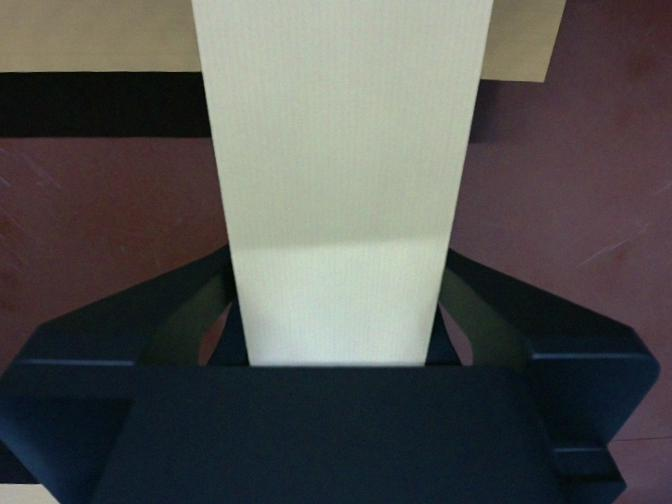

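Emit:
{"op": "move", "data": {
  "arm1": {"target": [0.7702, 0.1725, 0.9006, -0.077, -0.996, -0.001, 0.046], "speed": 0.04},
  "arm2": {"target": [0.3548, 0.1643, 0.8842, -0.013, 0, -0.997, 0.082], "speed": 0.04},
  "arm3": {"target": [-0.5854, 0.1523, 0.8894, -0.083, -0.996, -0.001, 0.015], "speed": 0.04},
  "arm4": {"target": [-1.0210, 0.1746, 0.8932, -0.039, 0, -0.996, 0.076], "speed": 0.04},
  "arm5": {"target": [-1.0168, -0.1851, 0.8849, -0.043, -0.001, -0.996, -0.079], "speed": 0.04},
  "arm6": {"target": [-0.5846, -0.1904, 0.8836, -0.083, 0.996, -0.003, -0.017], "speed": 0.04},
  "arm7": {"target": [0.3551, -0.1807, 0.8826, -0.011, 0, -0.997, -0.081], "speed": 0.04},
  "arm8": {"target": [0.7713, -0.2069, 0.8909, -0.070, 0.996, -0.001, -0.048], "speed": 0.04},
  "cameras": []
}}

Scene clock: 450.87 s.
Joint torques (N m): arm1=[-2.96 -25.29 9.87 1.95 -0.67 -0.11] | arm2=[-1.9 -20.07 8.23 1.43 -0.25 -0.09] | arm3=[-1.38 -19.66 9.87 1.24 -0.8 0] | arm4=[-1.08 -19.72 8.81 1.48 0.32 -0.05] | arm5=[0.26 -20.66 7.51 1.31 0.05 -0.15] | arm6=[1.38 -20.84 9.63 2.39 1.1 0.21] | arm7=[1.14 -17.2 10.28 0.77 0.24 0.26] | arm8=[1.9 -20.13 11.56 1.18 0.63 0.22]
Heat: arm1: hottest joint3_rad 48 °C; arm2: hottest joint3_rad 51 °C; arm3: hottest joint3_rad 39 °C; arm4: hottest joint3_rad 47 °C; arm5: hottest joint2_rad 47 °C; arm6: hottest joint3_rad 47 °C; arm7: hottest joint3_rad 49 °C; arm8: hottest joint3_rad 57 °C.
move: arm1 off_target; arm2 off_target; arm3 off_target; arm4 off_target; arm5 off_target; arm6 off_target; arm7 off_target; arm8 off_target
Joint velocities: within noise
arm1.joint_positions: joint1_rad=-0.659 joint2_rad=+1.915 joint3_rad=+1.566 joint4_rad=-1.148 joint5_rad=-0.003 joint6_rad=+0.915 gripper_m=+0.04502
arm1.joint_status: not commanded
arm1.hand: x=+0.7904 y=+0.1795 z=+0.8568 quat_wxyz=(-0.027, -0.999, -0.010, +0.020) (m; scene frame)
arm1.hand_target: x=+0.7714 y=+0.1740 z=+0.9006 quat_wxyz=(-0.076, -0.996, -0.002, +0.047) (m; scene frame)
arm1.hand_status: off_target (0.049 m and 6.6 deg from the pose sent, 0.029 m and 6.7 deg at the start)
arm2.joint_positions: joint1_rad=-0.103 joint2_rad=+1.612 joint3_rad=+1.235 joint4_rad=-1.137 joint5_rad=-0.036 joint6_rad=-1.637 gripper_m=+0.04459
arm2.joint_status: not commanded
arm2.hand: x=+0.3614 y=+0.1747 z=+0.8479 quat_wxyz=(-0.016, +0.003, -0.999, +0.030) (m; scene frame)
arm2.hand_target: x=+0.3549 y=+0.1654 z=+0.8838 quat_wxyz=(-0.013, +0.000, -0.997, +0.081) (m; scene frame)
arm2.hand_status: off_target (0.038 m and 6.0 deg from the pose sent, 0.016 m and 7.6 deg at the start)
arm3.joint_positions: joint1_rad=-0.453 joint2_rad=+1.794 joint3_rad=+1.264 joint4_rad=-0.968 joint5_rad=-0.016 joint6_rad=+1.164 gripper_m=+0.04564
arm3.joint_status: not commanded
arm3.hand: x=-0.5763 y=+0.1769 z=+0.8577 quat_wxyz=(-0.029, -1.000, -0.003, +0.003) (m; scene frame)
arm3.hand_target: x=-0.5850 y=+0.1539 z=+0.8905 quat_wxyz=(-0.083, -0.996, -0.001, +0.015) (m; scene frame)
arm3.hand_status: off_target (0.041 m and 6.4 deg from the pose sent, 0.030 m and 6.5 deg at the start)
arm4.joint_positions: joint1_rad=+0.276 joint2_rad=+1.667 joint3_rad=+1.195 joint4_rad=-1.037 joint5_rad=-0.055 joint6_rad=-1.334 gripper_m=+0.04529
arm4.joint_status: not commanded
arm4.hand: x=-1.0187 y=+0.1874 z=+0.8561 quat_wxyz=(-0.031, +0.001, -0.999, +0.022) (m; scene frame)
arm4.hand_target: x=-1.0210 y=+0.1756 z=+0.8927 quat_wxyz=(-0.039, +0.000, -0.996, +0.075) (m; scene frame)
arm4.hand_status: off_target (0.039 m and 6.2 deg from the pose sent, 0.019 m and 8.1 deg at the start)
arm5.joint_positions: joint1_rad=-0.292 joint2_rad=+1.676 joint3_rad=+1.076 joint4_rad=-0.883 joint5_rad=+0.047 joint6_rad=+1.322 gripper_m=+0.04339
arm5.joint_status: not commanded
arm5.hand: x=-1.0205 y=-0.2014 z=+0.8523 quat_wxyz=(-0.031, -0.004, -0.999, -0.031) (m; scene frame)
arm5.hand_target: x=-1.0170 y=-0.1859 z=+0.8847 quat_wxyz=(-0.043, -0.001, -0.996, -0.079) (m; scene frame)
arm5.hand_status: off_target (0.037 m and 5.7 deg from the pose sent, 0.019 m and 7.2 deg at the start)
arm6.joint_positions: joint1_rad=+0.452 joint2_rad=+1.656 joint3_rad=+1.232 joint4_rad=-1.100 joint5_rad=+0.011 joint6_rad=-1.162 gripper_m=+0.04437
arm6.joint_status: not commanded
arm6.hand: x=-0.5747 y=-0.2077 z=+0.8551 quat_wxyz=(-0.025, +1.000, -0.001, -0.007) (m; scene frame)
arm6.hand_target: x=-0.5842 y=-0.1917 z=+0.8844 quat_wxyz=(-0.082, +0.996, -0.004, -0.018) (m; scene frame)
arm6.hand_status: off_target (0.035 m and 6.8 deg from the pose sent, 0.022 m and 6.8 deg at the start)
arm7.joint_positions: joint1_rad=+0.080 joint2_rad=+1.576 joint3_rad=+1.151 joint4_rad=-1.082 joint5_rad=+0.035 joint6_rad=+1.629 gripper_m=+0.04461
arm7.joint_status: not commanded
arm7.hand: x=+0.3620 y=-0.1953 z=+0.8518 quat_wxyz=(-0.014, +0.003, -0.999, -0.035) (m; scene frame)
arm7.hand_target: x=+0.3552 y=-0.1819 z=+0.8826 quat_wxyz=(-0.010, +0.000, -0.997, -0.080) (m; scene frame)
arm7.hand_status: off_target (0.035 m and 5.3 deg from the pose sent, 0.019 m and 7.4 deg at the start)
arm8.joint_positions: joint1_rad=+0.716 joint2_rad=+1.833 joint3_rad=+1.528 joint4_rad=-1.192 joint5_rad=-0.005 joint6_rad=-0.884 gripper_m=+0.04515
arm8.joint_status: not commanded
arm8.hand: x=+0.7882 y=-0.2118 z=+0.8493 quat_wxyz=(-0.021, +1.000, -0.002, -0.022) (m; scene frame)
arm8.hand_target: x=+0.7723 y=-0.2082 z=+0.8909 quat_wxyz=(-0.069, +0.996, -0.001, -0.049) (m; scene frame)
arm8.hand_status: off_target (0.045 m and 6.3 deg from the pose sent, 0.027 m and 6.5 deg at the start)
pictures: none
No camera images: "cameras" was empty.

Emit:
{"op": "move", "data": {
  "arm1": {"target": [0.7730, 0.1740, 0.8706, -0.076, -0.996, -0.002, 0.047], "speed": 0.03},
  "arm2": {"target": [0.3549, 0.1654, 0.8538, -0.013, 0, -0.997, 0.081], "speed": 0.03},
  "arm3": {"target": [-0.5845, 0.1539, 0.8605, -0.083, -0.996, -0.001, 0.015], "speed": 0.03},
  "arm4": {"target": [-1.0210, 0.1756, 0.8627, -0.039, 0, -0.996, 0.075], "speed": 0.03},
  "arm5": {"target": [-1.0170, -0.1859, 0.8547, -0.043, -0.001, -0.996, -0.079], "speed": 0.03},
  "arm6": {"target": [-0.5837, -0.1917, 0.8544, -0.082, 0.996, -0.004, -0.018], "speed": 0.03},
  "arm7": {"target": [0.3552, -0.1819, 0.8526, -0.010, 0, -0.997, -0.080], "speed": 0.03},
  "arm8": {"target": [0.7743, -0.2082, 0.8609, -0.069, 0.996, -0.001, -0.049], "speed": 0.03},
  "cameras": []
}}

Scene clock: 454.90 s.
Joint torques (N m): arm1=[-2.73 -23.12 7.61 3.41 -0.58 -0.11] | arm2=[-1.85 -17.55 6.23 3.06 -0.21 -0.07] | arm3=[-1.32 -17.14 8.31 2.58 -0.79 0.01] | arm4=[-1.03 -17.26 7.21 2.62 0.36 -0.04] | arm5=[0.03 -17.85 5.87 3.04 -0.09 -0.2] | arm6=[1.32 -17.96 7.8 3.82 1 0.22] | arm7=[0.97 -14.74 7.71 2.62 0.17 0.26] | arm8=[1.67 -17.85 9.06 2.44 0.61 0.21]
Heat: arm1: hottest joint3_rad 47 °C; arm2: hottest joint3_rad 50 °C; arm3: hottest joint3_rad 39 °C; arm4: hottest joint3_rad 46 °C; arm5: hottest joint2_rad 46 °C; arm6: hottest joint3_rad 46 °C; arm7: hottest joint3_rad 49 °C; arm8: hottest joint3_rad 55 °C.
move: arm1 off_target; arm2 off_target; arm3 off_target; arm4 off_target; arm5 off_target; arm6 off_target; arm7 off_target; arm8 off_target
Joint velocities: within noise
arm1.joint_positions: joint1_rad=-0.659 joint2_rad=+1.906 joint3_rad=+1.541 joint4_rad=-1.111 joint5_rad=-0.001 joint6_rad=+0.915 gripper_m=+0.04502
arm1.joint_status: not commanded
arm1.hand: x=+0.7901 y=+0.1800 z=+0.8528 quat_wxyz=(-0.034, -0.999, -0.010, +0.026) (m; scene frame)
arm1.hand_target: x=+0.7733 y=+0.1747 z=+0.8714 quat_wxyz=(-0.075, -0.996, -0.002, +0.047) (m; scene frame)
arm1.hand_status: off_target (0.025 m and 5.4 deg from the pose sent, 0.023 m and 6.5 deg at the start)
arm2.joint_positions: joint1_rad=-0.105 joint2_rad=+1.611 joint3_rad=+1.211 joint4_rad=-1.104 joint5_rad=-0.037 joint6_rad=-1.639 gripper_m=+0.04466
arm2.joint_status: not commanded
arm2.hand: x=+0.3611 y=+0.1758 z=+0.8400 quat_wxyz=(-0.016, +0.004, -0.999, +0.035) (m; scene frame)
arm2.hand_target: x=+0.3549 y=+0.1658 z=+0.8544 quat_wxyz=(-0.013, +0.000, -0.997, +0.080) (m; scene frame)
arm2.hand_status: off_target (0.018 m and 5.3 deg from the pose sent, 0.013 m and 5.9 deg at the start)
arm3.joint_positions: joint1_rad=-0.453 joint2_rad=+1.799 joint3_rad=+1.245 joint4_rad=-0.933 joint5_rad=-0.016 joint6_rad=+1.164 gripper_m=+0.04564
arm3.joint_status: not commanded
arm3.hand: x=-0.5761 y=+0.1772 z=+0.8492 quat_wxyz=(-0.034, -0.999, -0.003, +0.006) (m; scene frame)
arm3.hand_target: x=-0.5843 y=+0.1549 z=+0.8620 quat_wxyz=(-0.082, -0.997, -0.001, +0.015) (m; scene frame)
arm3.hand_status: off_target (0.027 m and 5.8 deg from the pose sent, 0.025 m and 6.4 deg at the start)
arm4.joint_positions: joint1_rad=+0.275 joint2_rad=+1.669 joint3_rad=+1.168 joint4_rad=-0.993 joint5_rad=-0.057 joint6_rad=-1.334 gripper_m=+0.04539
arm4.joint_status: not commanded
arm4.hand: x=-1.0189 y=+0.1882 z=+0.8465 quat_wxyz=(-0.033, +0.001, -0.999, +0.029) (m; scene frame)
arm4.hand_target: x=-1.0211 y=+0.1761 z=+0.8632 quat_wxyz=(-0.039, +0.000, -0.997, +0.074) (m; scene frame)
arm4.hand_status: off_target (0.021 m and 5.3 deg from the pose sent, 0.014 m and 6.1 deg at the start)
arm5.joint_positions: joint1_rad=-0.290 joint2_rad=+1.685 joint3_rad=+1.061 joint4_rad=-0.853 joint5_rad=+0.051 joint6_rad=+1.327 gripper_m=+0.04340
arm5.joint_status: not commanded
arm5.hand: x=-1.0213 y=-0.2017 z=+0.8439 quat_wxyz=(-0.033, -0.005, -0.999, -0.034) (m; scene frame)
arm5.hand_target: x=-1.0171 y=-0.1865 z=+0.8556 quat_wxyz=(-0.043, -0.001, -0.996, -0.078) (m; scene frame)
arm5.hand_status: off_target (0.020 m and 5.3 deg from the pose sent, 0.016 m and 5.7 deg at the start)
arm6.joint_positions: joint1_rad=+0.451 joint2_rad=+1.654 joint3_rad=+1.208 joint4_rad=-1.061 joint5_rad=+0.010 joint6_rad=-1.163 gripper_m=+0.04467
arm6.joint_status: not commanded
arm6.hand: x=-0.5747 y=-0.2075 z=+0.8482 quat_wxyz=(-0.033, +0.999, -0.001, -0.010) (m; scene frame)
arm6.hand_target: x=-0.5835 y=-0.1922 z=+0.8557 quat_wxyz=(-0.080, +0.997, -0.004, -0.019) (m; scene frame)
arm6.hand_status: off_target (0.019 m and 5.7 deg from the pose sent, 0.018 m and 6.7 deg at the start)
arm7.joint_positions: joint1_rad=+0.080 joint2_rad=+1.575 joint3_rad=+1.136 joint4_rad=-1.058 joint5_rad=+0.035 joint6_rad=+1.629 gripper_m=+0.04460
arm7.joint_status: not commanded
arm7.hand: x=+0.3619 y=-0.1957 z=+0.8467 quat_wxyz=(-0.014, +0.003, -0.999, -0.039) (m; scene frame)
arm7.hand_target: x=+0.3551 y=-0.1824 z=+0.8533 quat_wxyz=(-0.009, +0.000, -0.997, -0.079) (m; scene frame)
arm7.hand_status: off_target (0.016 m and 4.7 deg from the pose sent, 0.015 m and 5.2 deg at the start)
arm8.joint_positions: joint1_rad=+0.716 joint2_rad=+1.822 joint3_rad=+1.501 joint4_rad=-1.153 joint5_rad=-0.008 joint6_rad=-0.886 gripper_m=+0.04532
arm8.joint_status: not commanded
arm8.hand: x=+0.7882 y=-0.2118 z=+0.8458 quat_wxyz=(-0.030, +0.999, -0.001, -0.031) (m; scene frame)
arm8.hand_target: x=+0.7745 y=-0.2087 z=+0.8615 quat_wxyz=(-0.067, +0.996, -0.001, -0.049) (m; scene frame)
arm8.hand_status: off_target (0.021 m and 5.0 deg from the pose sent, 0.019 m and 6.3 deg at the start)
pictures: none
No camera images: "cameras" was empty.


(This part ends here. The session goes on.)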